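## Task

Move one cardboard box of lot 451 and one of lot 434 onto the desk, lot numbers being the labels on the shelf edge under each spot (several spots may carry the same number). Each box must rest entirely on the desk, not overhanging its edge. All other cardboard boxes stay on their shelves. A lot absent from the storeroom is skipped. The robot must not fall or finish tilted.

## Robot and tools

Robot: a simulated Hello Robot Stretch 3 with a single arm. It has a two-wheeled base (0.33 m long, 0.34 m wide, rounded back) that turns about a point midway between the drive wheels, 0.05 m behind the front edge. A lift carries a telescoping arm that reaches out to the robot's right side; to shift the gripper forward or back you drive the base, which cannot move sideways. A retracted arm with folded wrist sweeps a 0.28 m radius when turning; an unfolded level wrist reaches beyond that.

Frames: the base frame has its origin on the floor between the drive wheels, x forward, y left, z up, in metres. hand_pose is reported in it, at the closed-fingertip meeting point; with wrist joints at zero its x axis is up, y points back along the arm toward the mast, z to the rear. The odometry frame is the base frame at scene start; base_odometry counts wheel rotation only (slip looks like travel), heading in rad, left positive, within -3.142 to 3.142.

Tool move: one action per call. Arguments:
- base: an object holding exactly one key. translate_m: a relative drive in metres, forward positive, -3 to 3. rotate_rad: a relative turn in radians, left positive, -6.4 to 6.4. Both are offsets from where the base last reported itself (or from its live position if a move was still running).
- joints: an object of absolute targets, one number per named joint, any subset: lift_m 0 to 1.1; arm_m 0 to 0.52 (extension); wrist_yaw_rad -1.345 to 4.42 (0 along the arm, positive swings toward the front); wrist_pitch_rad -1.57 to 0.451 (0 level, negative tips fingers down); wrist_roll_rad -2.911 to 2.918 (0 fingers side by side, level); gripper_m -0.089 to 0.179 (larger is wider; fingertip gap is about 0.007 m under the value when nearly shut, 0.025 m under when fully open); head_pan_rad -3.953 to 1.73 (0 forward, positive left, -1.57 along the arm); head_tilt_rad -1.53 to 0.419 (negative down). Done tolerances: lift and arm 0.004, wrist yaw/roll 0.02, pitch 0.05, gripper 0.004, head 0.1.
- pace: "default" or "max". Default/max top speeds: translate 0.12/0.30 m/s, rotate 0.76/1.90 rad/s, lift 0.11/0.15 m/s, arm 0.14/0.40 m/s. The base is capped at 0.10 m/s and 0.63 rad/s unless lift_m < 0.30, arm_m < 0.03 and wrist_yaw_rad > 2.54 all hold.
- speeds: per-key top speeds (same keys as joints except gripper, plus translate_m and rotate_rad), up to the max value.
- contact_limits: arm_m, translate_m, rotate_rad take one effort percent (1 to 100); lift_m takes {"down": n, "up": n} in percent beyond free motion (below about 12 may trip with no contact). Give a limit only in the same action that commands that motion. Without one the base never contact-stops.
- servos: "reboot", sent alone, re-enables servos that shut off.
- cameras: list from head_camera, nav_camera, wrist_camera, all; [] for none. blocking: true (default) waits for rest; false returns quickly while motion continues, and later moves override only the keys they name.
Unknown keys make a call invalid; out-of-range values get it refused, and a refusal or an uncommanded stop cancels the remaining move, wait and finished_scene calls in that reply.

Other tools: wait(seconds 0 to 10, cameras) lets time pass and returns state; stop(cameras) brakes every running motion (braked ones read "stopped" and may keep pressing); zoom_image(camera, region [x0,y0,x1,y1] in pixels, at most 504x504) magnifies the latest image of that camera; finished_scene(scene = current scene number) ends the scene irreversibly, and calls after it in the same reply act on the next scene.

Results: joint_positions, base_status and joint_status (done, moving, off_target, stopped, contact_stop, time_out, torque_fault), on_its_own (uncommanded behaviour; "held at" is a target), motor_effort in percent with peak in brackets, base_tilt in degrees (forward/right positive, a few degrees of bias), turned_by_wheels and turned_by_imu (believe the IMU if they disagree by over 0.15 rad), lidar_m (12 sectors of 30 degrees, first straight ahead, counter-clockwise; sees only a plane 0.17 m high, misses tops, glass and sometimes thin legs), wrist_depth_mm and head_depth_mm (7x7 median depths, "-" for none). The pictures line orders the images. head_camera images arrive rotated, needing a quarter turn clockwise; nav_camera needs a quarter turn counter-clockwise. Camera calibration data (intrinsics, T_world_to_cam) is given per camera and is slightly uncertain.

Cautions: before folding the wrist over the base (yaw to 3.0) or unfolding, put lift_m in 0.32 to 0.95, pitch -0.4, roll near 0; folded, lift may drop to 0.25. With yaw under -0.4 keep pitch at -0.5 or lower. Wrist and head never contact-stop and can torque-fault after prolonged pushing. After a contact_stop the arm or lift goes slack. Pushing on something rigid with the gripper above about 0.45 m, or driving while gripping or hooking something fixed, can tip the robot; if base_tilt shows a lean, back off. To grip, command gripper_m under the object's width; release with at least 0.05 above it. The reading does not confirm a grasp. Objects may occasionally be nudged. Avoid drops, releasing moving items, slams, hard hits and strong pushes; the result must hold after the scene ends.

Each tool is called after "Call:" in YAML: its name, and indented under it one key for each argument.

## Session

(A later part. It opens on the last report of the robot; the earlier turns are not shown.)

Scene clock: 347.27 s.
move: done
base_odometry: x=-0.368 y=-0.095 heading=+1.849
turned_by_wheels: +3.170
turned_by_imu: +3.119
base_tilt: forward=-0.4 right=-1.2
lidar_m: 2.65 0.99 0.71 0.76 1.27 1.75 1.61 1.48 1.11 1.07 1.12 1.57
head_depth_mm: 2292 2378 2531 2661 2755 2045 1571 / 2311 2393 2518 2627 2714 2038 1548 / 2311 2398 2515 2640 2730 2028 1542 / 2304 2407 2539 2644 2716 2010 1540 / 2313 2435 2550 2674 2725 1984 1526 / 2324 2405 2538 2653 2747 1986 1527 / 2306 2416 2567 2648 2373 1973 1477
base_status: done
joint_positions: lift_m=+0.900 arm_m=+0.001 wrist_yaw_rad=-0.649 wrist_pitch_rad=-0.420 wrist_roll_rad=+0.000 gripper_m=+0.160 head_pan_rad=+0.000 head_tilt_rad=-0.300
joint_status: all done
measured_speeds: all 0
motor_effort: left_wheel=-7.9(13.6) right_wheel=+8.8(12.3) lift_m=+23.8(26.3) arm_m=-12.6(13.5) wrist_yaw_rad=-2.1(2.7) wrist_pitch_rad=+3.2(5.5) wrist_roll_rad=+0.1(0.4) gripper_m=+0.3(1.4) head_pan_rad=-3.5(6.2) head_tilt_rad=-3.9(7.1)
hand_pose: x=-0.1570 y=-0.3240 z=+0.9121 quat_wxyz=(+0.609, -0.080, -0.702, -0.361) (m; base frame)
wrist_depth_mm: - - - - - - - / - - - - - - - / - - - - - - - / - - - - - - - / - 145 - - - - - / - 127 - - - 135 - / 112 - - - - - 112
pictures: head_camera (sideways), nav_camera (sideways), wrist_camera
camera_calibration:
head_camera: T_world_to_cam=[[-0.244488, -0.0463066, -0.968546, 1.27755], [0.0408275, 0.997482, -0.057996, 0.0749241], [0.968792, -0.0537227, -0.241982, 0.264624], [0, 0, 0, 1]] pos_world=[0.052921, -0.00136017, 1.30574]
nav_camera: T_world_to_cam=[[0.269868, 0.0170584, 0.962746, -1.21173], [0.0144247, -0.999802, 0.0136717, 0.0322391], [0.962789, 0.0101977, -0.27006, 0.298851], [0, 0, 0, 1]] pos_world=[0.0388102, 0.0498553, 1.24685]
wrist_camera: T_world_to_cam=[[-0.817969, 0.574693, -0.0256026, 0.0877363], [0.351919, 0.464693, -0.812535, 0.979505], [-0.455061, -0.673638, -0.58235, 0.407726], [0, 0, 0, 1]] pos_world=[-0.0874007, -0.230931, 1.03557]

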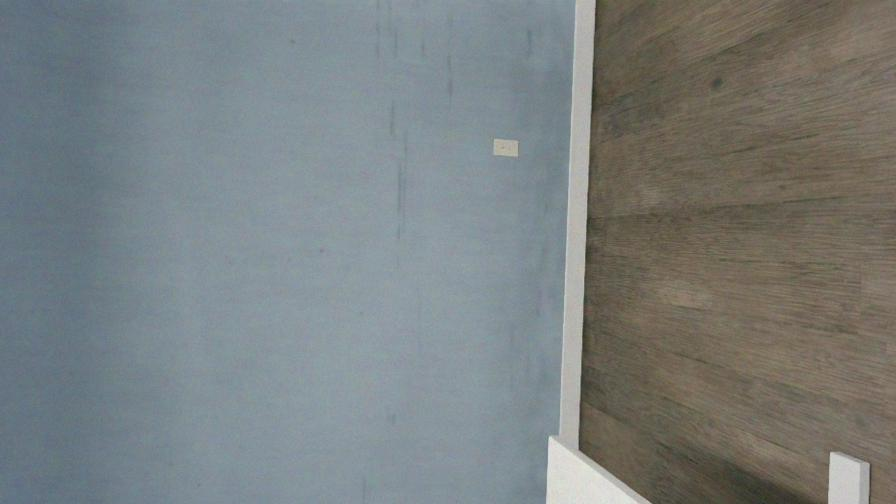

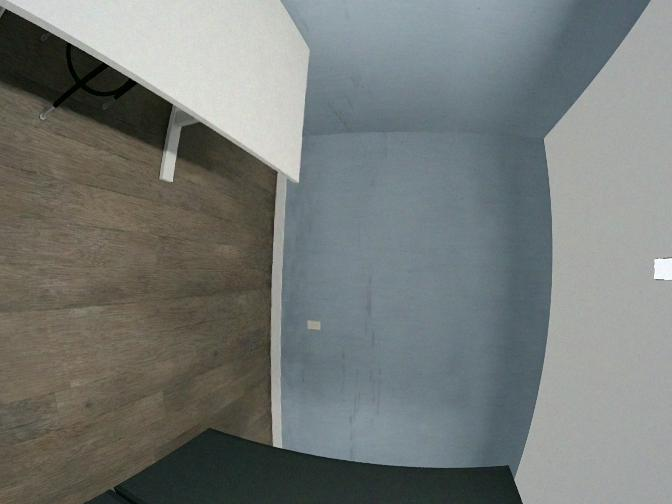

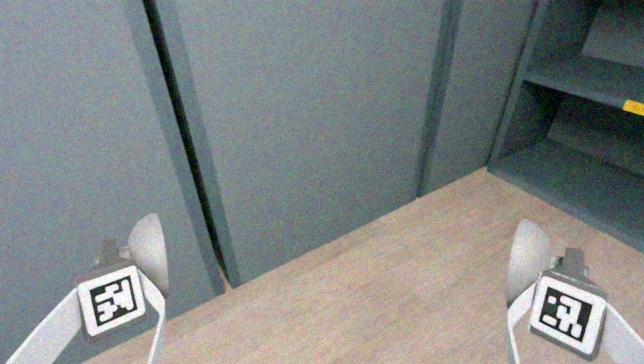

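Call:
move:
  joints: {"wrist_yaw_rad":3.0}
  cameras: []

Call:
move:
  base: {"translate_m":1.0}
  joints: {"lift_m":0.5}
  cameras: []

Call:
move:
  base: {"translate_m":1.0}
  cameras: []

Call:
move:
  base: {"rotate_rad":-1.62}
  cameras: []

Call:
move:
  base: {"translate_m":1.1}

Scene clock: 365.00 s.
move: done
base_odometry: x=-0.368 y=-0.095 heading=+1.849
turned_by_wheels: +0.000
turned_by_imu: +0.000
base_tilt: forward=-0.4 right=-1.2
lidar_m: 2.66 0.99 0.71 0.76 1.26 1.75 1.61 1.47 1.11 1.07 1.12 1.57
head_depth_mm: 2304 2405 2525 2620 2741 2024 1554 / 2314 2389 2507 2636 2765 2007 1551 / 2299 2405 2525 2675 2726 2019 1551 / 2283 2424 2525 2619 2698 2007 1538 / 2305 2408 2521 2650 2739 2006 1531 / 2284 2433 2549 2678 2748 1989 1528 / 2318 2414 2559 2690 2389 1959 1479
base_status: not commanded
joint_positions: lift_m=+0.900 arm_m=+0.001 wrist_yaw_rad=+2.997 wrist_pitch_rad=-0.420 wrist_roll_rad=+0.000 gripper_m=+0.160 head_pan_rad=+0.000 head_tilt_rad=-0.300
joint_status: all done
measured_speeds: all 0
motor_effort: left_wheel=-7.7(8.1) right_wheel=+8.7(9.4) lift_m=+23.7(24.9) arm_m=-10.9(12.5) wrist_yaw_rad=+3.1(5.7) wrist_pitch_rad=+3.2(3.4) wrist_roll_rad=-0.1(0.3) gripper_m=+0.5(1.3) head_pan_rad=-3.2(4.0) head_tilt_rad=-3.2(4.2)
hand_pose: x=+0.0111 y=+0.0762 z=+0.9121 quat_wxyz=(+0.197, +0.700, +0.097, +0.679) (m; base frame)
wrist_depth_mm: - 137 - - - - - / - 147 - - - - - / - 162 171 - - - - / - 184 189 - - - - / - 192 215 - - - - / - 125 242 - - 135 - / 116 - 280 - - - 112
pictures: none
No camera images: "cameras" was empty.

Scene clock: 376.13 s.
move: done
base_odometry: x=-0.642 y=+0.866 heading=+1.849
turned_by_wheels: +0.000
turned_by_imu: +0.001
base_tilt: forward=-0.2 right=-1.1
lidar_m: 1.67 1.63 0.76 1.18 0.75 1.22 2.61 1.52 1.14 1.10 1.15 1.72
head_depth_mm: 1429 1502 1578 1647 1728 1817 1549 / 1440 1500 1572 1657 1738 1822 1553 / 1427 1507 1571 1644 1750 1846 1547 / 1427 1505 1558 1661 1754 1830 1526 / 1441 1501 1577 1654 1761 1832 1531 / 1441 1510 1585 1654 1742 1833 1526 / 1447 1516 1591 1680 1757 1837 1512
base_status: done
joint_positions: lift_m=+0.500 arm_m=+0.001 wrist_yaw_rad=+2.997 wrist_pitch_rad=-0.419 wrist_roll_rad=+0.000 gripper_m=+0.160 head_pan_rad=+0.000 head_tilt_rad=-0.300
joint_status: all done
measured_speeds: all 0
motor_effort: left_wheel=+0.5(9.0) right_wheel=+10.0(14.5) lift_m=+25.1(25.9) arm_m=-9.9(12.5) wrist_yaw_rad=+1.4(4.0) wrist_pitch_rad=+3.1(3.3) wrist_roll_rad=-0.1(0.4) gripper_m=+0.7(1.4) head_pan_rad=-2.5(3.7) head_tilt_rad=-1.1(3.6)
hand_pose: x=+0.0110 y=+0.0764 z=+0.5124 quat_wxyz=(+0.197, +0.700, +0.097, +0.679) (m; base frame)
wrist_depth_mm: 576 137 - - - - - / - 148 - - - - - / - 161 - - - - - / - 184 - - - - - / 913 192 214 879 883 921 867 / 778 125 243 748 743 136 750 / 116 651 279 669 664 645 113
pictures: none
No camera images: "cameras" was empty.

Scene clock: 387.27 s.
move: done
base_odometry: x=-0.917 y=+1.828 heading=+1.849
turned_by_wheels: +0.000
turned_by_imu: +0.000
base_tilt: forward=-0.4 right=-1.1
lidar_m: 0.68 0.71 0.99 1.15 1.01 1.02 3.57 1.56 1.19 1.50 0.94 0.70
head_depth_mm: 559 586 614 645 682 722 763 / 561 587 614 647 681 722 762 / 561 587 616 647 684 722 767 / 561 588 616 647 684 725 766 / 562 589 617 649 686 724 768 / 563 589 618 651 687 726 771 / 563 591 621 652 687 728 773
base_status: done
joint_positions: lift_m=+0.500 arm_m=+0.001 wrist_yaw_rad=+2.997 wrist_pitch_rad=-0.419 wrist_roll_rad=+0.000 gripper_m=+0.160 head_pan_rad=+0.000 head_tilt_rad=-0.300
joint_status: not commanded
measured_speeds: all 0
motor_effort: left_wheel=+2.2(9.0) right_wheel=+7.6(14.0) lift_m=+27.9(28.3) arm_m=-7.2(10.0) wrist_yaw_rad=+2.1(3.4) wrist_pitch_rad=+3.2(3.3) wrist_roll_rad=+0.1(0.4) gripper_m=+0.4(1.5) head_pan_rad=-2.4(3.6) head_tilt_rad=+2.8(2.8)
hand_pose: x=+0.0110 y=+0.0764 z=+0.5124 quat_wxyz=(+0.197, +0.700, +0.097, +0.679) (m; base frame)
wrist_depth_mm: - 137 - - - - - / - 147 - - - - - / - 161 - - - - - / - 186 - - - - - / 906 192 214 903 896 917 814 / 775 125 241 756 763 135 720 / 116 657 281 667 659 643 113
pictures: none
No camera images: "cameras" was empty.

Scene clock: 390.93 s.
move: done
base_odometry: x=-0.917 y=+1.828 heading=+0.229
turned_by_wheels: -1.620
turned_by_imu: -1.594
base_tilt: forward=-0.3 right=-1.2
lidar_m: 1.30 0.97 0.71 0.68 0.70 0.96 1.15 1.04 1.01 3.57 1.62 1.18
head_depth_mm: 984 1019 1067 1121 1183 1252 1328 / 2200 1353 1310 1280 1256 1267 1337 / 2235 2344 2479 2632 2684 1915 1541 / 2237 2357 2464 2586 2696 2009 1539 / 2237 2347 2446 2594 2664 1985 1525 / 2241 2349 2457 2573 2697 1976 1522 / 2016 2037 2088 2122 2150 1911 1515
base_status: done
joint_positions: lift_m=+0.500 arm_m=+0.001 wrist_yaw_rad=+2.997 wrist_pitch_rad=-0.419 wrist_roll_rad=+0.000 gripper_m=+0.160 head_pan_rad=+0.000 head_tilt_rad=-0.300
joint_status: not commanded
measured_speeds: all 0
motor_effort: left_wheel=+8.9(12.3) right_wheel=-10.1(13.2) lift_m=+28.6(28.8) arm_m=-12.9(13.2) wrist_yaw_rad=+1.6(3.7) wrist_pitch_rad=+3.1(3.2) wrist_roll_rad=-0.1(0.3) gripper_m=+0.7(1.4) head_pan_rad=-2.4(3.3) head_tilt_rad=+3.9(3.9)
hand_pose: x=+0.0110 y=+0.0764 z=+0.5124 quat_wxyz=(+0.197, +0.700, +0.097, +0.679) (m; base frame)
wrist_depth_mm: 611 137 637 - - - - / - 148 - - - - - / - 161 171 - - - - / - 178 188 - - - 987 / 854 148 213 900 894 902 869 / 772 125 243 756 761 135 745 / 116 655 280 670 666 642 112
pictures: none
No camera images: "cameras" was empty.

Scene clock: 403.07 s.
move: done
base_odometry: x=+0.154 y=+2.078 heading=+0.229
turned_by_wheels: +0.000
turned_by_imu: +0.000
base_tilt: forward=-0.4 right=-1.1
lidar_m: 1.50 0.98 0.71 0.68 0.71 0.97 2.24 1.93 2.66 0.34 0.35 0.47
head_depth_mm: 1294 1356 1417 1504 1584 1679 1563 / 1295 1347 1424 1490 1587 1668 1551 / 1295 1352 1426 1485 1579 1668 1542 / 1289 1350 1423 1493 1566 1661 1543 / 1297 1350 1419 1498 1565 1652 1531 / 1287 1344 1415 1484 1560 1646 1538 / 1296 1345 1413 1480 1551 1655 1514
base_status: done
joint_positions: lift_m=+0.500 arm_m=+0.001 wrist_yaw_rad=+2.997 wrist_pitch_rad=-0.419 wrist_roll_rad=+0.000 gripper_m=+0.160 head_pan_rad=+0.000 head_tilt_rad=-0.300
joint_status: not commanded
measured_speeds: all 0
motor_effort: left_wheel=+5.7(13.0) right_wheel=+3.6(10.7) lift_m=+30.6(31.3) arm_m=-9.8(13.3) wrist_yaw_rad=+1.7(3.5) wrist_pitch_rad=+3.2(3.3) wrist_roll_rad=+0.0(0.5) gripper_m=+0.8(1.2) head_pan_rad=-2.3(3.5) head_tilt_rad=+5.0(6.5)
hand_pose: x=+0.0110 y=+0.0764 z=+0.5124 quat_wxyz=(+0.197, +0.700, +0.097, +0.679) (m; base frame)
wrist_depth_mm: 613 137 162 - - - - / - 148 - - - - - / - 161 170 - - - - / - 179 187 - - - 972 / 864 148 212 884 900 920 884 / 784 125 241 762 752 136 750 / 116 649 280 669 661 647 113
pictures: head_camera (sideways), nav_camera (sideways), wrist_camera
camera_calibration:
head_camera: T_world_to_cam=[[-0.244488, -0.0462805, -0.968547, 1.27755], [0.0408344, 0.997483, -0.0579709, 0.0748908], [0.968792, -0.0537232, -0.241982, 0.264624], [0, 0, 0, 1]] pos_world=[0.052921, -0.00136009, 1.30574]
nav_camera: T_world_to_cam=[[0.269895, 0.0170313, 0.962739, -1.21172], [0.0143213, -0.999804, 0.0136722, 0.0322419], [0.962783, 0.0100976, -0.270086, 0.298888], [0, 0, 0, 1]] pos_world=[0.0388099, 0.0498547, 1.24685]
wrist_camera: T_world_to_cam=[[0.993873, -0.10753, -0.0255854, 0.0169815], [-0.0832657, -0.576139, -0.813099, 0.49409], [0.0726914, 0.810247, -0.581563, 0.401485], [0, 0, 0, 1]] pos_world=[-0.00492123, -0.0388111, 0.635667]

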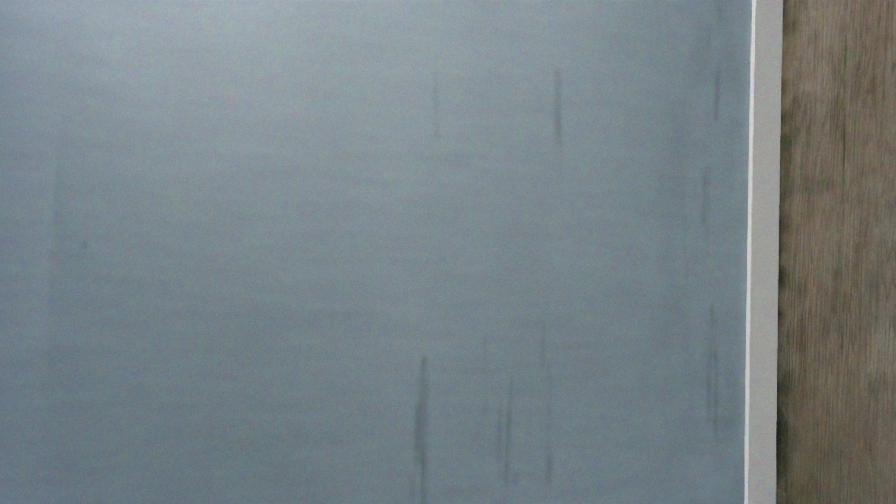

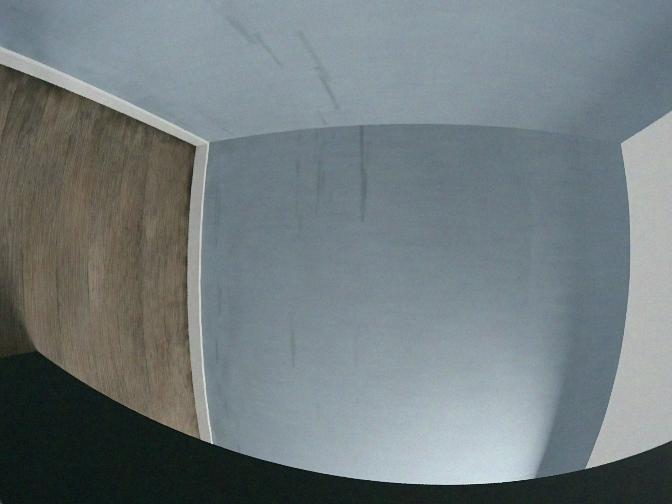

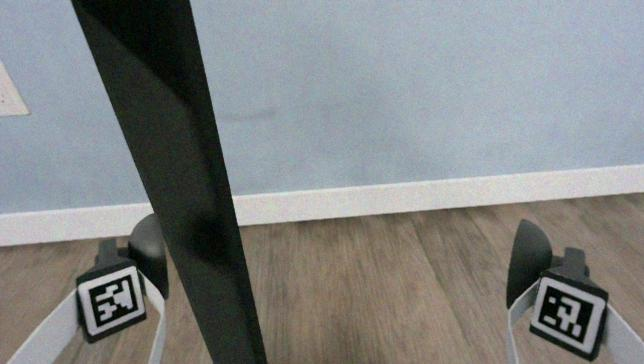

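Call:
move:
  base: {"translate_m":0.7}
  joints: {"head_pan_rad":-1.4}
  cameras: ["head_camera","nav_camera"]

Scene clock: 423.17 s.
move: done
base_odometry: x=+0.836 y=+2.237 heading=+0.229
turned_by_wheels: +0.000
turned_by_imu: +0.001
base_tilt: forward=-0.3 right=-1.2
lidar_m: 0.81 0.84 0.71 0.69 0.71 0.97 2.66 0.47 0.39 1.22 1.15 0.84
head_depth_mm: 1662 1521 1110 1141 1203 1221 967 / 3028 3562 2879 2911 2203 1911 1465 / 3029 3695 3843 - 2971 2018 1541 / 3106 3662 3919 - 2867 2010 1546 / 2619 2788 2915 3072 2689 1993 1530 / 1931 1999 2073 2124 2230 1978 1534 / 1516 1547 1593 1639 1686 1741 1517
base_status: done
joint_positions: lift_m=+0.500 arm_m=+0.001 wrist_yaw_rad=+2.997 wrist_pitch_rad=-0.419 wrist_roll_rad=+0.000 gripper_m=+0.160 head_pan_rad=-1.400 head_tilt_rad=-0.300
joint_status: all done
measured_speeds: all 0
motor_effort: left_wheel=+3.0(11.6) right_wheel=+7.0(11.1) lift_m=+29.4(30.6) arm_m=-6.8(9.4) wrist_yaw_rad=+2.1(4.1) wrist_pitch_rad=+3.1(3.3) wrist_roll_rad=-0.2(0.4) gripper_m=+0.3(1.2) head_pan_rad=+3.3(6.0) head_tilt_rad=+1.6(4.9)
hand_pose: x=+0.0110 y=+0.0764 z=+0.5124 quat_wxyz=(+0.197, +0.700, +0.097, +0.679) (m; base frame)
wrist_depth_mm: 615 137 162 - - - - / - 148 - - - - - / - 161 170 - - - 888 / - 179 189 - - - 948 / 865 148 213 898 898 910 848 / 779 125 242 766 761 135 744 / 116 646 279 664 661 644 112
pictures: head_camera (sideways), nav_camera (sideways)
camera_calibration:
head_camera: T_world_to_cam=[[-0.0871774, 0.233063, -0.968546, 1.27661], [0.989905, 0.129333, -0.0579782, 0.0690599], [0.111752, -0.963823, -0.241985, 0.269806], [0, 0, 0, 1]] pos_world=[0.012777, -0.0464168, 1.30574]
nav_camera: T_world_to_cam=[[0.0626846, -0.263051, 0.962743, -1.21045], [-0.982802, -0.184156, 0.0136734, 0.0383971], [0.173699, -0.947043, -0.270071, 0.303714], [0, 0, 0, 1]] pos_world=[0.0608586, -0.0237086, 1.24685]

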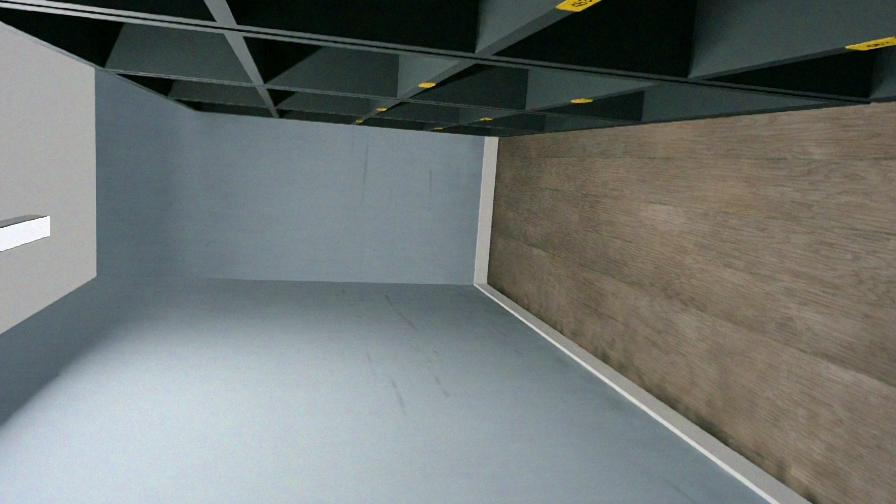

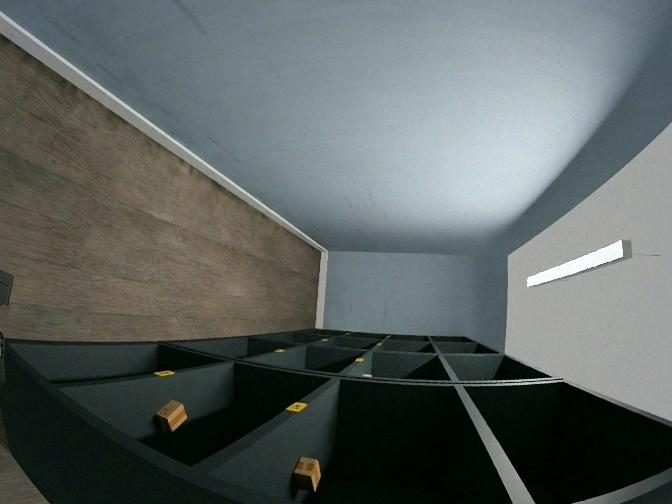

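Call:
move:
  base: {"translate_m":0.33}
  cameras: []

Call:
move:
  base: {"rotate_rad":1.62}
  joints: {"head_pan_rad":-1.9,"head_tilt_rad":-0.4}
  cameras: ["head_camera","nav_camera"]

Call:
move:
  base: {"translate_m":-0.95}
  cameras: ["head_camera","nav_camera"]

Call:
zoom_image:
  camera: "nav_camera"
  region: [180, 0, 420, 504]

Scene clock: 441.70 s.
move: done
base_odometry: x=+1.157 y=+2.312 heading=+0.229
turned_by_wheels: +0.000
turned_by_imu: +0.000
base_tilt: forward=-0.3 right=-1.2
lidar_m: 0.48 0.50 0.68 0.69 0.71 0.97 2.67 0.62 1.31 1.90 0.68 0.50
head_depth_mm: 3001 3524 2828 2965 2646 2034 1561 / 3057 3682 3788 - 2949 2049 1553 / 3109 3607 3792 - 2949 2024 1551 / 2526 2759 3033 3381 2765 2005 1528 / 1578 1657 1753 1846 1959 1864 1530 / 1144 1179 1224 1269 1328 1376 1418 / 892 916 938 971 1002 1033 1068
base_status: done
joint_positions: lift_m=+0.500 arm_m=+0.001 wrist_yaw_rad=+2.997 wrist_pitch_rad=-0.419 wrist_roll_rad=+0.000 gripper_m=+0.160 head_pan_rad=-1.400 head_tilt_rad=-0.300
joint_status: not commanded
measured_speeds: all 0
motor_effort: left_wheel=+3.0(12.3) right_wheel=+7.2(11.3) lift_m=+27.2(28.9) arm_m=-5.7(6.9) wrist_yaw_rad=+2.1(4.0) wrist_pitch_rad=+3.1(3.3) wrist_roll_rad=+0.0(0.3) gripper_m=+0.9(1.1) head_pan_rad=+3.1(4.0) head_tilt_rad=+0.0(2.0)
hand_pose: x=+0.0110 y=+0.0764 z=+0.5124 quat_wxyz=(+0.197, +0.700, +0.097, +0.679) (m; base frame)
wrist_depth_mm: 616 137 - - - 706 521 / - 148 - - - 763 516 / - 162 170 - - 857 514 / - 178 189 - - 917 517 / 844 148 213 895 901 776 522 / 776 125 242 758 763 135 517 / 116 661 279 664 664 648 112
pictures: none
No camera images: "cameras" was empty.

Scene clock: 445.37 s.
move: done
base_odometry: x=+1.157 y=+2.312 heading=+1.849
turned_by_wheels: +1.620
turned_by_imu: +1.594
base_tilt: forward=-0.4 right=-1.2
lidar_m: 0.69 0.72 1.01 2.90 0.94 1.32 1.69 0.66 0.50 0.48 0.51 0.71
head_depth_mm: 446 480 518 564 617 681 761 / 431 462 498 539 589 649 717 / 417 445 477 518 562 614 680 / 403 430 461 498 538 586 645 / 391 416 445 477 515 560 612 / 379 402 429 460 495 536 583 / 368 389 415 443 476 514 558
base_status: done
joint_positions: lift_m=+0.500 arm_m=+0.001 wrist_yaw_rad=+2.997 wrist_pitch_rad=-0.419 wrist_roll_rad=+0.000 gripper_m=+0.160 head_pan_rad=-1.900 head_tilt_rad=-0.400
joint_status: all done
measured_speeds: all 0
motor_effort: left_wheel=-8.1(12.7) right_wheel=+9.1(12.3) lift_m=+26.6(27.9) arm_m=-13.1(13.4) wrist_yaw_rad=+3.0(3.1) wrist_pitch_rad=+3.0(3.3) wrist_roll_rad=-0.1(0.4) gripper_m=+0.7(1.2) head_pan_rad=+3.6(5.0) head_tilt_rad=-3.6(5.1)
hand_pose: x=+0.0110 y=+0.0764 z=+0.5124 quat_wxyz=(+0.197, +0.700, +0.097, +0.679) (m; base frame)
wrist_depth_mm: 485 137 - - - - - / - 148 - - - - - / - 162 - - - - - / - 183 - - - - 912 / - 148 215 899 896 926 826 / 116 125 242 764 753 135 735 / 116 659 278 665 661 642 112
pictures: head_camera (sideways), nav_camera (sideways)
camera_calibration:
head_camera: T_world_to_cam=[[0.066402, 0.337113, -0.93912, 1.23718], [0.932479, -0.355893, -0.0618215, 0.0743822], [-0.355067, -0.871605, -0.337983, 0.397657], [0, 0, 0, 1]] pos_world=[-0.0103162, -0.0439977, 1.30086]
nav_camera: T_world_to_cam=[[-0.102081, -0.351027, 0.930784, -1.16771], [-0.951027, 0.308869, 0.0121827, 0.0401638], [-0.291767, -0.883957, -0.365366, 0.430506], [0, 0, 0, 1]] pos_world=[0.0446031, -0.0417537, 1.24369]

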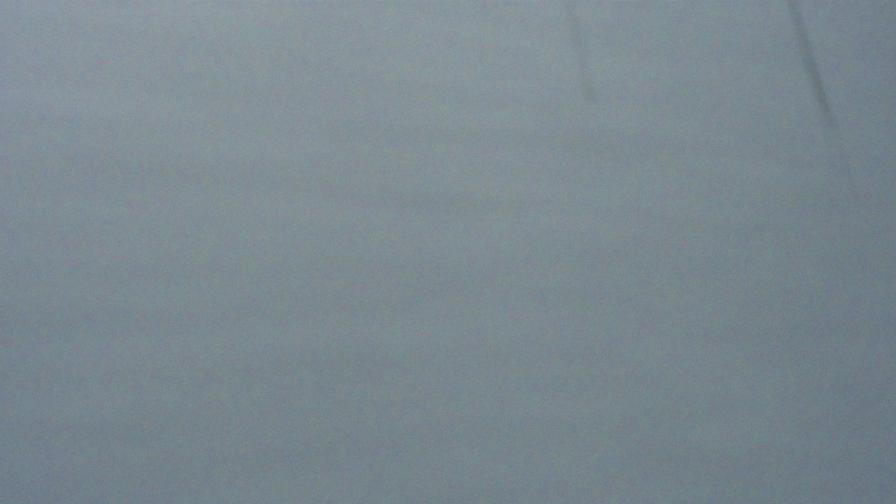

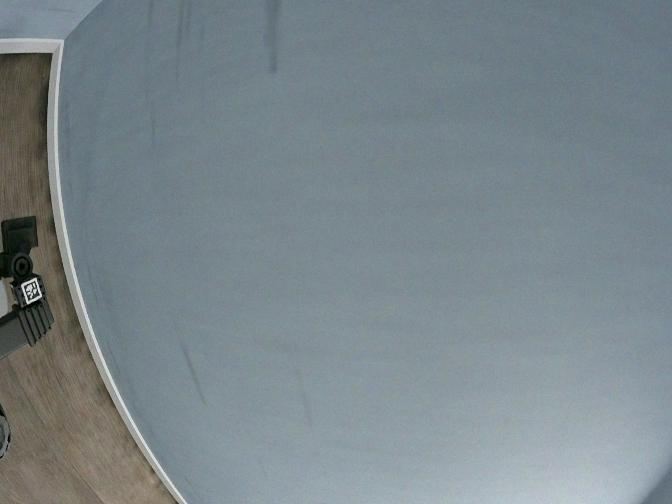

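Scene clock: 456.00 s.
move: done
base_odometry: x=+1.418 y=+1.398 heading=+1.849
turned_by_wheels: +0.000
turned_by_imu: -0.001
base_tilt: forward=-0.4 right=-1.1
lidar_m: 1.63 0.80 0.84 0.92 0.75 1.32 1.60 0.63 0.47 0.45 0.48 0.67
head_depth_mm: 418 448 484 526 575 638 713 / 403 431 465 505 551 605 670 / 390 415 447 483 526 574 634 / 376 401 431 464 502 547 602 / 365 388 415 446 481 524 571 / 354 375 400 429 462 500 546 / 344 365 387 414 444 480 522
base_status: done
joint_positions: lift_m=+0.500 arm_m=+0.001 wrist_yaw_rad=+2.997 wrist_pitch_rad=-0.419 wrist_roll_rad=+0.000 gripper_m=+0.160 head_pan_rad=-1.900 head_tilt_rad=-0.400
joint_status: not commanded
measured_speeds: all 0
motor_effort: left_wheel=-6.3(12.8) right_wheel=-4.9(12.4) lift_m=+25.0(27.2) arm_m=-12.0(13.8) wrist_yaw_rad=+1.8(3.6) wrist_pitch_rad=+3.1(3.2) wrist_roll_rad=+0.0(0.4) gripper_m=+0.7(1.3) head_pan_rad=+3.2(4.1) head_tilt_rad=-1.6(4.4)
hand_pose: x=+0.0110 y=+0.0764 z=+0.5124 quat_wxyz=(+0.197, +0.700, +0.097, +0.679) (m; base frame)
wrist_depth_mm: 523 137 - - - - - / - 148 - - - - - / - 162 - - - - - / - 180 189 - - 938 - / - 148 207 - 836 141 879 / 116 125 241 768 761 135 735 / 116 654 279 667 660 637 112
pictures: head_camera (sideways), nav_camera (sideways)
camera_calibration:
head_camera: T_world_to_cam=[[0.0662202, 0.337145, -0.939121, 1.23718], [0.932683, -0.355361, -0.0618087, 0.0743902], [-0.354565, -0.871809, -0.337982, 0.397652], [0, 0, 0, 1]] pos_world=[-0.0103152, -0.0439978, 1.30086]
nav_camera: T_world_to_cam=[[-0.101896, -0.351061, 0.930792, -1.16769], [-0.951174, 0.308413, 0.0121947, 0.0401081], [-0.291349, -0.884103, -0.365346, 0.430545], [0, 0, 0, 1]] pos_world=[0.0446052, -0.0416556, 1.24369]

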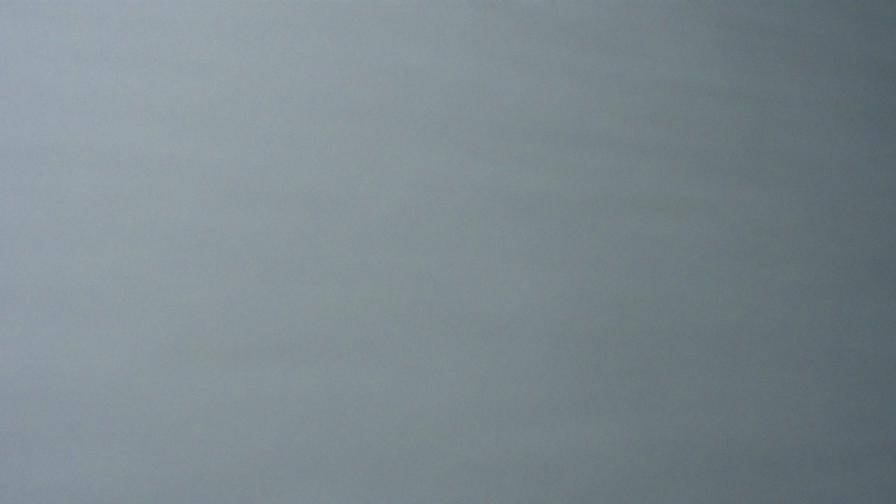

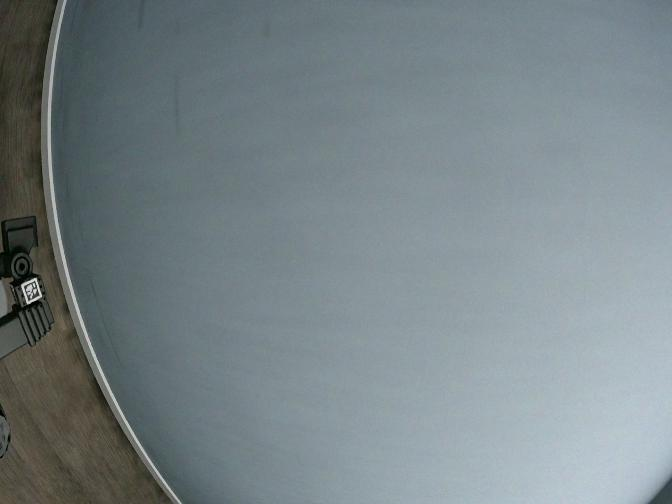

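Scaled by 1.000.

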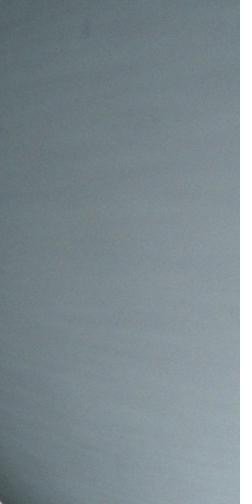

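Call:
move:
  base: {"rotate_rad":3.15}
  joints: {"head_pan_rad":-1.57,"head_tilt_rad":-0.4}
  cameras: ["head_camera","nav_camera"]

Call:
move:
  joints: {"head_pan_rad":-0.7,"head_tilt_rad":-0.3}
  cameras: ["head_camera","nav_camera"]

Call:
zoom_image:
  camera: "head_camera"
  region: [392, 0, 896, 504]

Scene clock: 471.27 s.
move: done
base_odometry: x=+1.418 y=+1.398 heading=-1.285
turned_by_wheels: +3.150
turned_by_imu: +3.098
base_tilt: forward=-0.3 right=-1.2
lidar_m: 1.70 0.64 0.47 0.45 0.47 0.65 1.63 0.80 0.82 0.97 0.61 1.32
head_depth_mm: 490 889 952 958 638 1070 848 / 497 889 951 946 664 1071 839 / 452 889 951 932 659 1057 822 / 459 885 948 922 653 1055 833 / 468 889 955 909 648 1046 828 / 479 882 941 895 642 1014 828 / 489 730 744 753 637 799 778
base_status: done
joint_positions: lift_m=+0.500 arm_m=+0.001 wrist_yaw_rad=+2.997 wrist_pitch_rad=-0.419 wrist_roll_rad=+0.000 gripper_m=+0.160 head_pan_rad=-1.570 head_tilt_rad=-0.400
joint_status: all done
measured_speeds: all 0
motor_effort: left_wheel=-8.6(12.3) right_wheel=+7.4(12.7) lift_m=+23.6(24.8) arm_m=-12.7(13.8) wrist_yaw_rad=+3.4(3.6) wrist_pitch_rad=+3.2(3.2) wrist_roll_rad=-0.1(0.4) gripper_m=+0.6(1.3) head_pan_rad=-3.1(5.2) head_tilt_rad=-0.5(3.9)
hand_pose: x=+0.0110 y=+0.0764 z=+0.5124 quat_wxyz=(+0.197, +0.700, +0.097, +0.679) (m; base frame)
wrist_depth_mm: 428 137 444 461 474 480 489 / 469 148 483 496 506 523 531 / 511 163 519 529 548 - - / 537 178 188 - - - - / - 148 207 - - - - / - 125 234 737 746 135 728 / 116 658 280 678 661 636 113
pictures: head_camera (sideways), nav_camera (sideways)
camera_calibration:
head_camera: T_world_to_cam=[[-0.0466019, 0.340408, -0.939122, 1.23787], [0.997506, -0.0340387, -0.0618372, 0.0740147], [-0.0530163, -0.939662, -0.337973, 0.395801], [0, 0, 0, 1]] pos_world=[0.00484094, -0.0469436, 1.30086]
nav_camera: T_world_to_cam=[[0.0173371, -0.365151, 0.930787, -1.16843], [-0.99979, -0.016476, 0.0121588, 0.0404814], [0.0108958, -0.930802, -0.36536, 0.428673], [0, 0, 0, 1]] pos_world=[0.0560594, -0.0269773, 1.24369]

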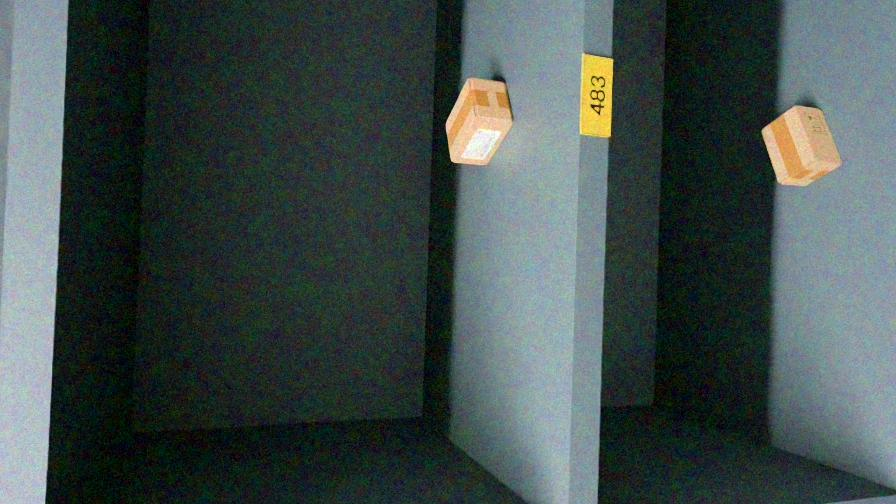

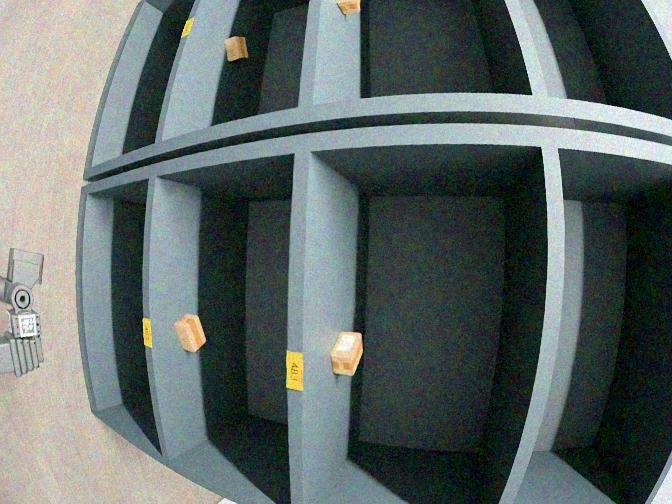

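Scene clock: 472.27 s.
move: done
base_odometry: x=+1.418 y=+1.398 heading=-1.285
turned_by_wheels: +0.000
turned_by_imu: +0.000
base_tilt: forward=-0.3 right=-1.2
lidar_m: 1.70 0.64 0.47 0.45 0.47 0.65 1.63 0.80 0.82 0.97 0.61 1.32
head_depth_mm: 1007 638 1058 594 619 646 658 / 1106 796 1179 1176 774 1212 888 / 1239 1042 1317 1297 890 1176 920 / 1304 1320 1437 1288 1534 1189 1311 / 1213 1233 1337 1273 1461 1241 1437 / 1128 1168 1228 1276 1374 1436 1466 / 1523 1906 2023 2098 1923 1885 1517
base_status: not commanded
joint_positions: lift_m=+0.500 arm_m=+0.001 wrist_yaw_rad=+2.997 wrist_pitch_rad=-0.419 wrist_roll_rad=+0.000 gripper_m=+0.160 head_pan_rad=-0.681 head_tilt_rad=-0.301
joint_status: all done
measured_speeds: all 0
motor_effort: left_wheel=-8.7(9.0) right_wheel=+7.9(9.1) lift_m=+23.4(23.7) arm_m=-13.3(13.3) wrist_yaw_rad=+1.3(3.8) wrist_pitch_rad=+3.1(3.2) wrist_roll_rad=-0.2(0.3) gripper_m=+0.7(0.9) head_pan_rad=+0.5(5.6) head_tilt_rad=+5.0(7.4)
hand_pose: x=+0.0110 y=+0.0764 z=+0.5124 quat_wxyz=(+0.197, +0.700, +0.097, +0.679) (m; base frame)
wrist_depth_mm: 433 137 446 458 470 480 492 / 462 147 483 503 509 520 532 / 508 162 513 537 544 - - / 541 178 188 - - - - / - 148 207 - - - - / - 125 233 744 737 135 721 / 116 655 279 663 664 646 112
pictures: head_camera (sideways), nav_camera (sideways)
camera_calibration:
head_camera: T_world_to_cam=[[-0.220483, 0.118907, -0.968116, 1.27682], [0.659365, 0.749575, -0.0581016, 0.0712839], [0.718766, -0.651152, -0.243672, 0.268339], [0, 0, 0, 1]] pos_world=[0.0416424, -0.0305261, 1.30564]
nav_camera: T_world_to_cam=[[0.221783, -0.157649, 0.962268, -1.21075], [-0.617988, -0.786069, 0.0136517, 0.0361601], [0.754256, -0.597698, -0.271762, 0.30235], [0, 0, 0, 1]] pos_world=[0.0628221, 0.0182642, 1.24674]

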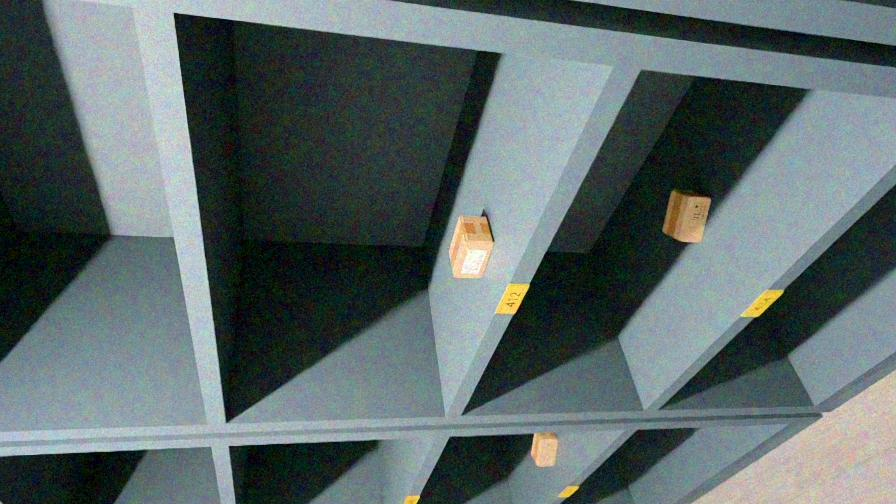

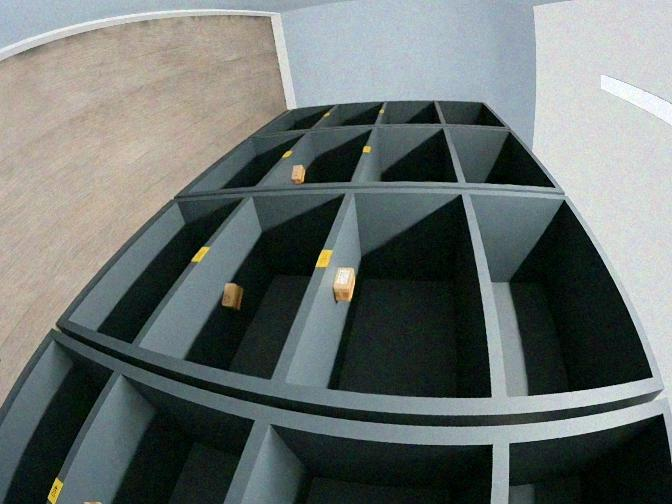

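Scaled by 1.000.

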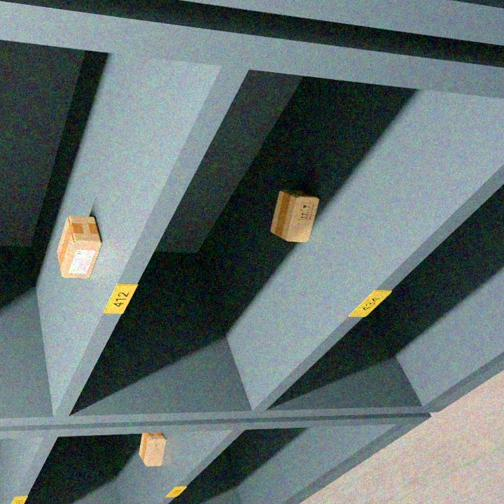

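Call:
zoom_image:
  camera: "head_camera"
  region: [740, 270, 800, 330]

Call:
move:
  base: {"translate_m":0.8}
  joints: {"head_pan_rad":-1.57,"head_tilt_rad":-0.5}
  cameras: ["head_camera","nav_camera"]

Scaled by 8.400 from the camera's 896x504 image, which has a finer 1280x720 frame.

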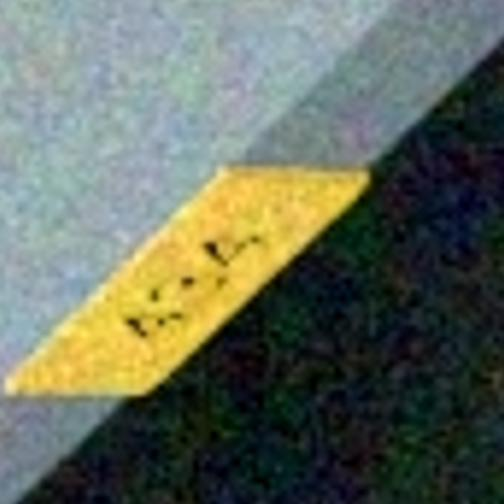

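Scene clock: 486.17 s.
move: done
base_odometry: x=+1.643 y=+0.630 heading=-1.285
turned_by_wheels: +0.000
turned_by_imu: +0.001
base_tilt: forward=-0.3 right=-1.1
lidar_m: 1.65 0.62 0.46 0.44 0.46 0.64 1.82 1.42 0.71 1.01 0.69 1.45
head_depth_mm: 827 897 975 741 1111 967 853 / 827 900 978 733 1157 962 1149 / 832 899 966 724 1154 955 1145 / 832 894 965 675 1155 948 1144 / 830 899 966 680 1151 940 1132 / 833 901 964 700 1149 939 1130 / 830 895 967 691 1114 931 1121
base_status: done
joint_positions: lift_m=+0.500 arm_m=+0.001 wrist_yaw_rad=+2.997 wrist_pitch_rad=-0.419 wrist_roll_rad=+0.000 gripper_m=+0.160 head_pan_rad=-1.570 head_tilt_rad=-0.500
joint_status: all done
measured_speeds: all 0
motor_effort: left_wheel=-0.2(9.0) right_wheel=+10.8(14.1) lift_m=+30.3(32.1) arm_m=-12.0(13.0) wrist_yaw_rad=+2.8(3.6) wrist_pitch_rad=+3.1(3.3) wrist_roll_rad=+0.0(0.4) gripper_m=+0.7(1.4) head_pan_rad=+3.8(5.5) head_tilt_rad=-4.2(7.4)
hand_pose: x=+0.0110 y=+0.0764 z=+0.5124 quat_wxyz=(+0.197, +0.700, +0.097, +0.679) (m; base frame)
wrist_depth_mm: 425 137 436 451 464 472 482 / 461 148 475 489 506 511 528 / 496 162 517 534 536 - - / 544 179 188 - - - - / - 148 206 - - - - / - 125 234 731 732 135 731 / 116 662 280 665 666 638 113
pictures: head_camera (sideways), nav_camera (sideways)
camera_calibration:
head_camera: T_world_to_cam=[[-0.0466171, 0.432321, -0.900514, 1.18756], [0.997505, -0.0276992, -0.064936, 0.0780435], [-0.0530167, -0.901294, -0.429951, 0.515475], [0, 0, 0, 1]] pos_world=[0.0048409, -0.0466526, 1.29612]
nav_camera: T_world_to_cam=[[0.0173525, -0.456101, 0.889759, -1.11487], [-0.999791, -0.0175236, 0.0105156, 0.0426278], [0.0107956, -0.889756, -0.45631, 0.54707], [0, 0, 0, 1]] pos_world=[0.0560588, -0.0209895, 1.24116]

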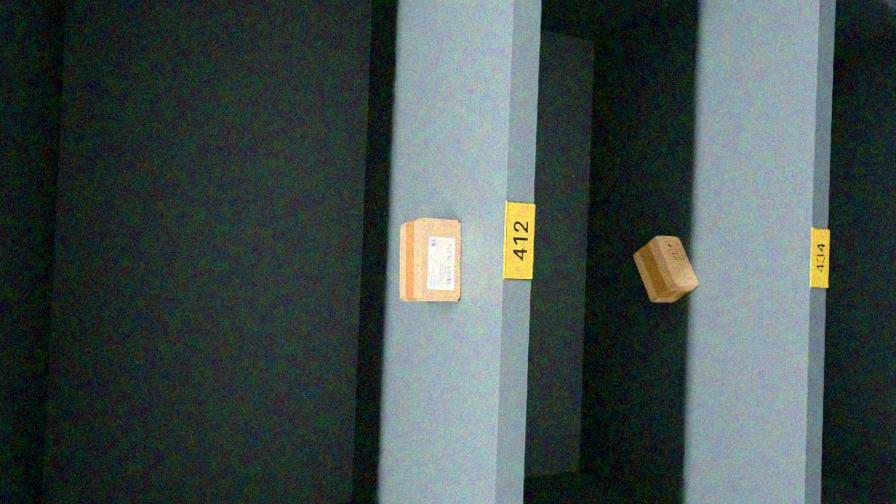

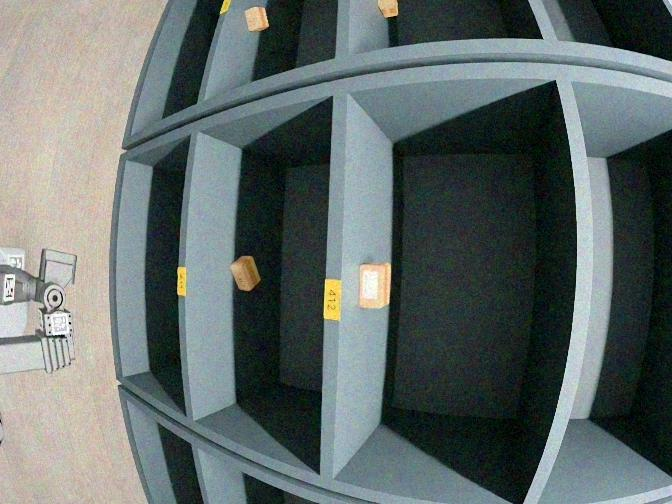

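Call:
move:
  base: {"translate_m":-0.11}
  joints: {"lift_m":0.7,"head_tilt_rad":-0.6}
  cameras: []

Call:
move:
  joints: {"wrist_yaw_rad":0.55,"wrist_pitch_rad":-0.55}
  cameras: []

Call:
move:
  joints: {"arm_m":0.2}
  cameras: ["wrist_camera","head_camera"]

Scene clock: 508.97 s.
move: done
base_odometry: x=+1.612 y=+0.736 heading=-1.285
turned_by_wheels: +0.000
turned_by_imu: -0.001
base_tilt: forward=-0.4 right=-1.4
lidar_m: 1.67 0.62 0.46 0.45 0.46 0.64 1.82 1.38 0.65 1.01 0.76 0.81
head_depth_mm: 825 885 853 667 882 859 966 / 828 906 904 659 1084 903 1115 / 826 905 892 653 1089 895 1158 / 824 907 877 682 1083 888 1154 / 826 902 864 673 1011 914 1150 / 824 909 855 665 1072 908 1150 / 828 909 841 659 1064 909 1136
base_status: done
joint_positions: lift_m=+0.700 arm_m=+0.001 wrist_yaw_rad=+2.997 wrist_pitch_rad=-0.419 wrist_roll_rad=+0.000 gripper_m=+0.160 head_pan_rad=-1.570 head_tilt_rad=-0.603
joint_status: all done
measured_speeds: all 0
motor_effort: left_wheel=-3.4(11.6) right_wheel=-8.1(12.1) lift_m=+30.4(34.3) arm_m=-11.3(12.0) wrist_yaw_rad=+2.2(3.5) wrist_pitch_rad=+3.1(3.2) wrist_roll_rad=-0.1(0.3) gripper_m=+0.3(1.0) head_pan_rad=+3.3(4.3) head_tilt_rad=+0.1(8.8)
hand_pose: x=+0.0110 y=+0.0764 z=+0.7124 quat_wxyz=(+0.197, +0.700, +0.097, +0.679) (m; base frame)
wrist_depth_mm: 421 137 442 455 464 473 487 / 460 148 475 488 497 514 524 / 496 162 508 532 536 - - / 535 182 188 - - - - / - 148 206 - - - - / - 125 231 - - 136 - / 112 120 272 827 850 828 112
pictures: none
No camera images: "cameras" was empty.

Scene clock: 511.20 s.
move: done
base_odometry: x=+1.612 y=+0.736 heading=-1.285
turned_by_wheels: +0.000
turned_by_imu: +0.000
base_tilt: forward=-0.4 right=-1.3
lidar_m: 1.66 0.62 0.46 0.45 0.46 0.64 1.82 1.38 0.65 1.01 0.76 0.81
head_depth_mm: 822 887 859 669 881 859 965 / 823 905 910 661 1088 908 1119 / 824 906 897 655 1095 902 1161 / 823 909 881 680 1085 899 1157 / 826 906 869 676 1011 890 1146 / 830 908 854 669 1072 908 1146 / 824 911 843 660 1065 907 1139
base_status: not commanded
joint_positions: lift_m=+0.700 arm_m=+0.001 wrist_yaw_rad=+0.553 wrist_pitch_rad=-0.560 wrist_roll_rad=+0.000 gripper_m=+0.160 head_pan_rad=-1.570 head_tilt_rad=-0.601
joint_status: all done
measured_speeds: all 0
motor_effort: left_wheel=-3.7(4.3) right_wheel=-7.6(8.5) lift_m=+30.5(31.2) arm_m=-11.3(11.5) wrist_yaw_rad=-4.0(7.0) wrist_pitch_rad=+1.5(4.5) wrist_roll_rad=+0.0(0.3) gripper_m=+0.3(1.0) head_pan_rad=+3.3(3.9) head_tilt_rad=+3.5(4.3)
hand_pose: x=+0.0858 y=-0.3194 z=+0.6821 quat_wxyz=(+0.707, +0.374, -0.600, -0.003) (m; base frame)
wrist_depth_mm: - - - - - - - / - - - - - 514 534 / - - 670 503 485 479 476 / - - - - 440 405 404 / - - 969 - - 148 359 / 919 127 899 - - 135 124 / 116 807 798 787 - - 110
pictures: none
No camera images: "cameras" was empty.

Scene clock: 513.90 s.
move: done
base_odometry: x=+1.612 y=+0.736 heading=-1.285
turned_by_wheels: +0.000
turned_by_imu: +0.000
base_tilt: forward=-0.4 right=-1.2
lidar_m: 1.66 0.63 0.46 0.45 0.46 0.64 1.83 1.38 0.65 1.01 0.76 0.81
head_depth_mm: 822 889 863 670 880 857 957 / 824 905 915 660 1089 453 362 / 823 905 899 655 1098 447 1130 / 821 907 886 681 1090 471 1102 / 828 909 873 679 1047 590 1153 / 827 908 862 669 1074 887 1146 / 826 909 848 662 1065 909 1139
base_status: not commanded
joint_positions: lift_m=+0.700 arm_m=+0.200 wrist_yaw_rad=+0.553 wrist_pitch_rad=-0.561 wrist_roll_rad=+0.000 gripper_m=+0.160 head_pan_rad=-1.570 head_tilt_rad=-0.600
joint_status: all done
measured_speeds: all 0
motor_effort: left_wheel=-3.6(4.3) right_wheel=-7.9(8.4) lift_m=+30.2(31.0) arm_m=+13.0(15.2) wrist_yaw_rad=-3.1(4.5) wrist_pitch_rad=+1.5(1.7) wrist_roll_rad=+0.0(0.3) gripper_m=+0.6(1.2) head_pan_rad=+3.0(3.8) head_tilt_rad=+3.4(4.2)
hand_pose: x=+0.0857 y=-0.5188 z=+0.6820 quat_wxyz=(+0.707, +0.374, -0.600, -0.003) (m; base frame)
wrist_depth_mm: 386 454 - - - - - / 420 474 - - 543 533 - / - 482 498 485 442 461 471 / - 444 417 413 398 403 399 / - 145 370 356 351 351 349 / 912 125 792 321 311 136 306 / 116 789 789 - 285 271 112
pictures: head_camera (sideways), wrist_camera
camera_calibration:
head_camera: T_world_to_cam=[[-0.0467501, 0.519968, -0.852906, 1.12543], [0.997499, -0.0210139, -0.0674867, 0.0813543], [-0.0530138, -0.853927, -0.517685, 0.629597], [0, 0, 0, 1]] pos_world=[0.0048405, -0.0458489, 1.29131]
wrist_camera: T_world_to_cam=[[-0.832989, -0.552449, -0.0304798, -0.187743], [-0.363348, 0.587742, -0.722867, 0.86159], [0.417262, -0.591066, -0.690315, 0.294607], [0, 0, 0, 1]] pos_world=[0.0337409, -0.435979, 0.820464]

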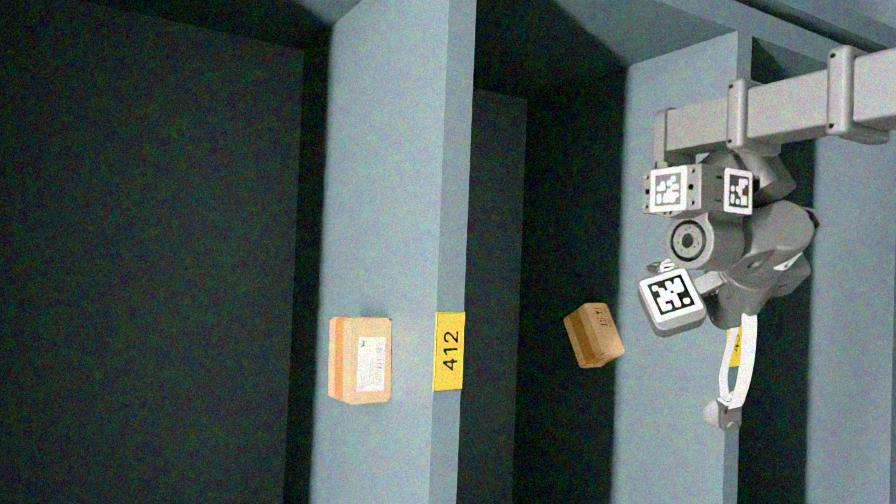

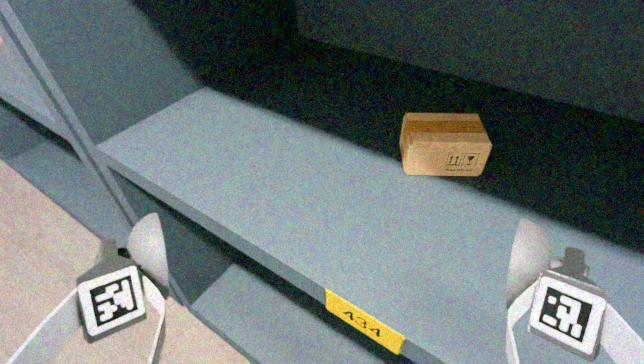

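Call:
move:
  base: {"translate_m":0.015}
  joints: {"arm_m":0.44,"lift_m":0.7}
  cameras: ["wrist_camera"]

Call:
move:
  joints: {"lift_m":0.63}
  cameras: ["wrist_camera"]

Scene clock: 530.97 s.
move: done
base_odometry: x=+1.616 y=+0.722 heading=-1.285
turned_by_wheels: +0.000
turned_by_imu: +0.000
base_tilt: forward=-0.3 right=-1.1
lidar_m: 1.66 0.62 0.46 0.45 0.46 0.64 1.82 1.39 0.66 1.01 0.75 0.81
head_depth_mm: 821 895 862 668 925 860 952 / 824 907 914 663 1106 446 363 / 824 907 897 645 640 877 1163 / 825 903 886 648 731 893 1152 / 826 908 871 677 1009 892 1151 / 826 905 863 670 1038 910 1148 / 826 910 846 663 1063 906 1137
base_status: done
joint_positions: lift_m=+0.700 arm_m=+0.440 wrist_yaw_rad=+0.553 wrist_pitch_rad=-0.561 wrist_roll_rad=+0.000 gripper_m=+0.160 head_pan_rad=-1.570 head_tilt_rad=-0.600
joint_status: all done
measured_speeds: all 0
motor_effort: left_wheel=+4.2(9.6) right_wheel=+5.6(9.1) lift_m=+28.2(31.7) arm_m=+13.0(15.4) wrist_yaw_rad=-1.9(4.3) wrist_pitch_rad=+1.6(1.7) wrist_roll_rad=+0.0(0.3) gripper_m=+0.7(1.1) head_pan_rad=+2.8(3.6) head_tilt_rad=+3.7(3.9)
hand_pose: x=+0.0857 y=-0.7588 z=+0.6820 quat_wxyz=(+0.707, +0.374, -0.600, -0.003) (m; base frame)
wrist_depth_mm: 372 444 - - - - - / 391 462 - - - - - / 409 474 488 470 - - - / 408 418 415 407 405 393 - / 362 353 356 357 351 351 338 / 320 127 316 263 296 136 306 / 115 275 281 242 259 271 112
pictures: wrist_camera
camera_calibration:
wrist_camera: T_world_to_cam=[[-0.833045, -0.552365, -0.0304614, -0.320287], [-0.363347, 0.587838, -0.72279, 1.00265], [0.417151, -0.591049, -0.690396, 0.152833], [0, 0, 0, 1]] pos_world=[0.033741, -0.675979, 0.820464]

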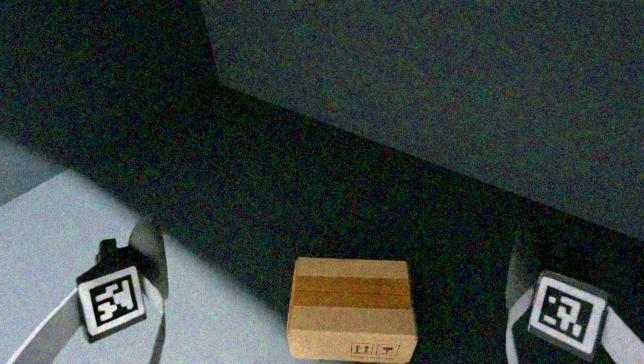

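Scene clock: 532.43 s.
move: done
base_odometry: x=+1.616 y=+0.722 heading=-1.285
turned_by_wheels: +0.000
turned_by_imu: +0.000
base_tilt: forward=-0.2 right=-1.3
lidar_m: 1.66 0.63 0.46 0.45 0.46 0.64 1.82 1.39 0.66 1.01 0.75 0.81
head_depth_mm: 823 897 862 671 922 859 990 / 822 906 913 662 1106 883 441 / 821 902 901 655 702 848 1132 / 824 909 885 682 719 894 1156 / 823 906 871 678 981 893 1143 / 826 908 857 670 1072 912 1147 / 827 907 846 662 1068 906 1137
base_status: not commanded
joint_positions: lift_m=+0.630 arm_m=+0.440 wrist_yaw_rad=+0.553 wrist_pitch_rad=-0.561 wrist_roll_rad=+0.000 gripper_m=+0.160 head_pan_rad=-1.570 head_tilt_rad=-0.600
joint_status: all done
measured_speeds: all 0
motor_effort: left_wheel=+4.7(4.8) right_wheel=+5.6(6.4) lift_m=+24.0(26.7) arm_m=+13.1(13.8) wrist_yaw_rad=-4.1(4.2) wrist_pitch_rad=+1.6(1.7) wrist_roll_rad=-0.3(0.4) gripper_m=+0.4(1.0) head_pan_rad=+2.8(3.3) head_tilt_rad=+3.0(3.9)
hand_pose: x=+0.0857 y=-0.7587 z=+0.6119 quat_wxyz=(+0.707, +0.374, -0.600, -0.003) (m; base frame)
wrist_depth_mm: 371 446 517 - - - - / 388 440 455 429 - - - / 374 376 367 365 362 344 - / 317 315 312 309 306 302 301 / 274 271 269 205 211 263 261 / 241 127 237 190 195 138 230 / 115 208 212 211 210 205 112
pictures: wrist_camera
camera_calibration:
wrist_camera: T_world_to_cam=[[-0.833045, -0.552361, -0.0305412, -0.32236], [-0.363351, 0.587949, -0.722698, 0.951988], [0.417147, -0.590943, -0.690489, 0.104578], [0, 0, 0, 1]] pos_world=[0.033741, -0.675979, 0.750364]

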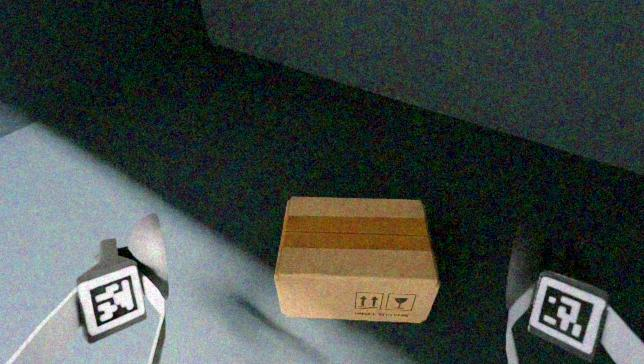

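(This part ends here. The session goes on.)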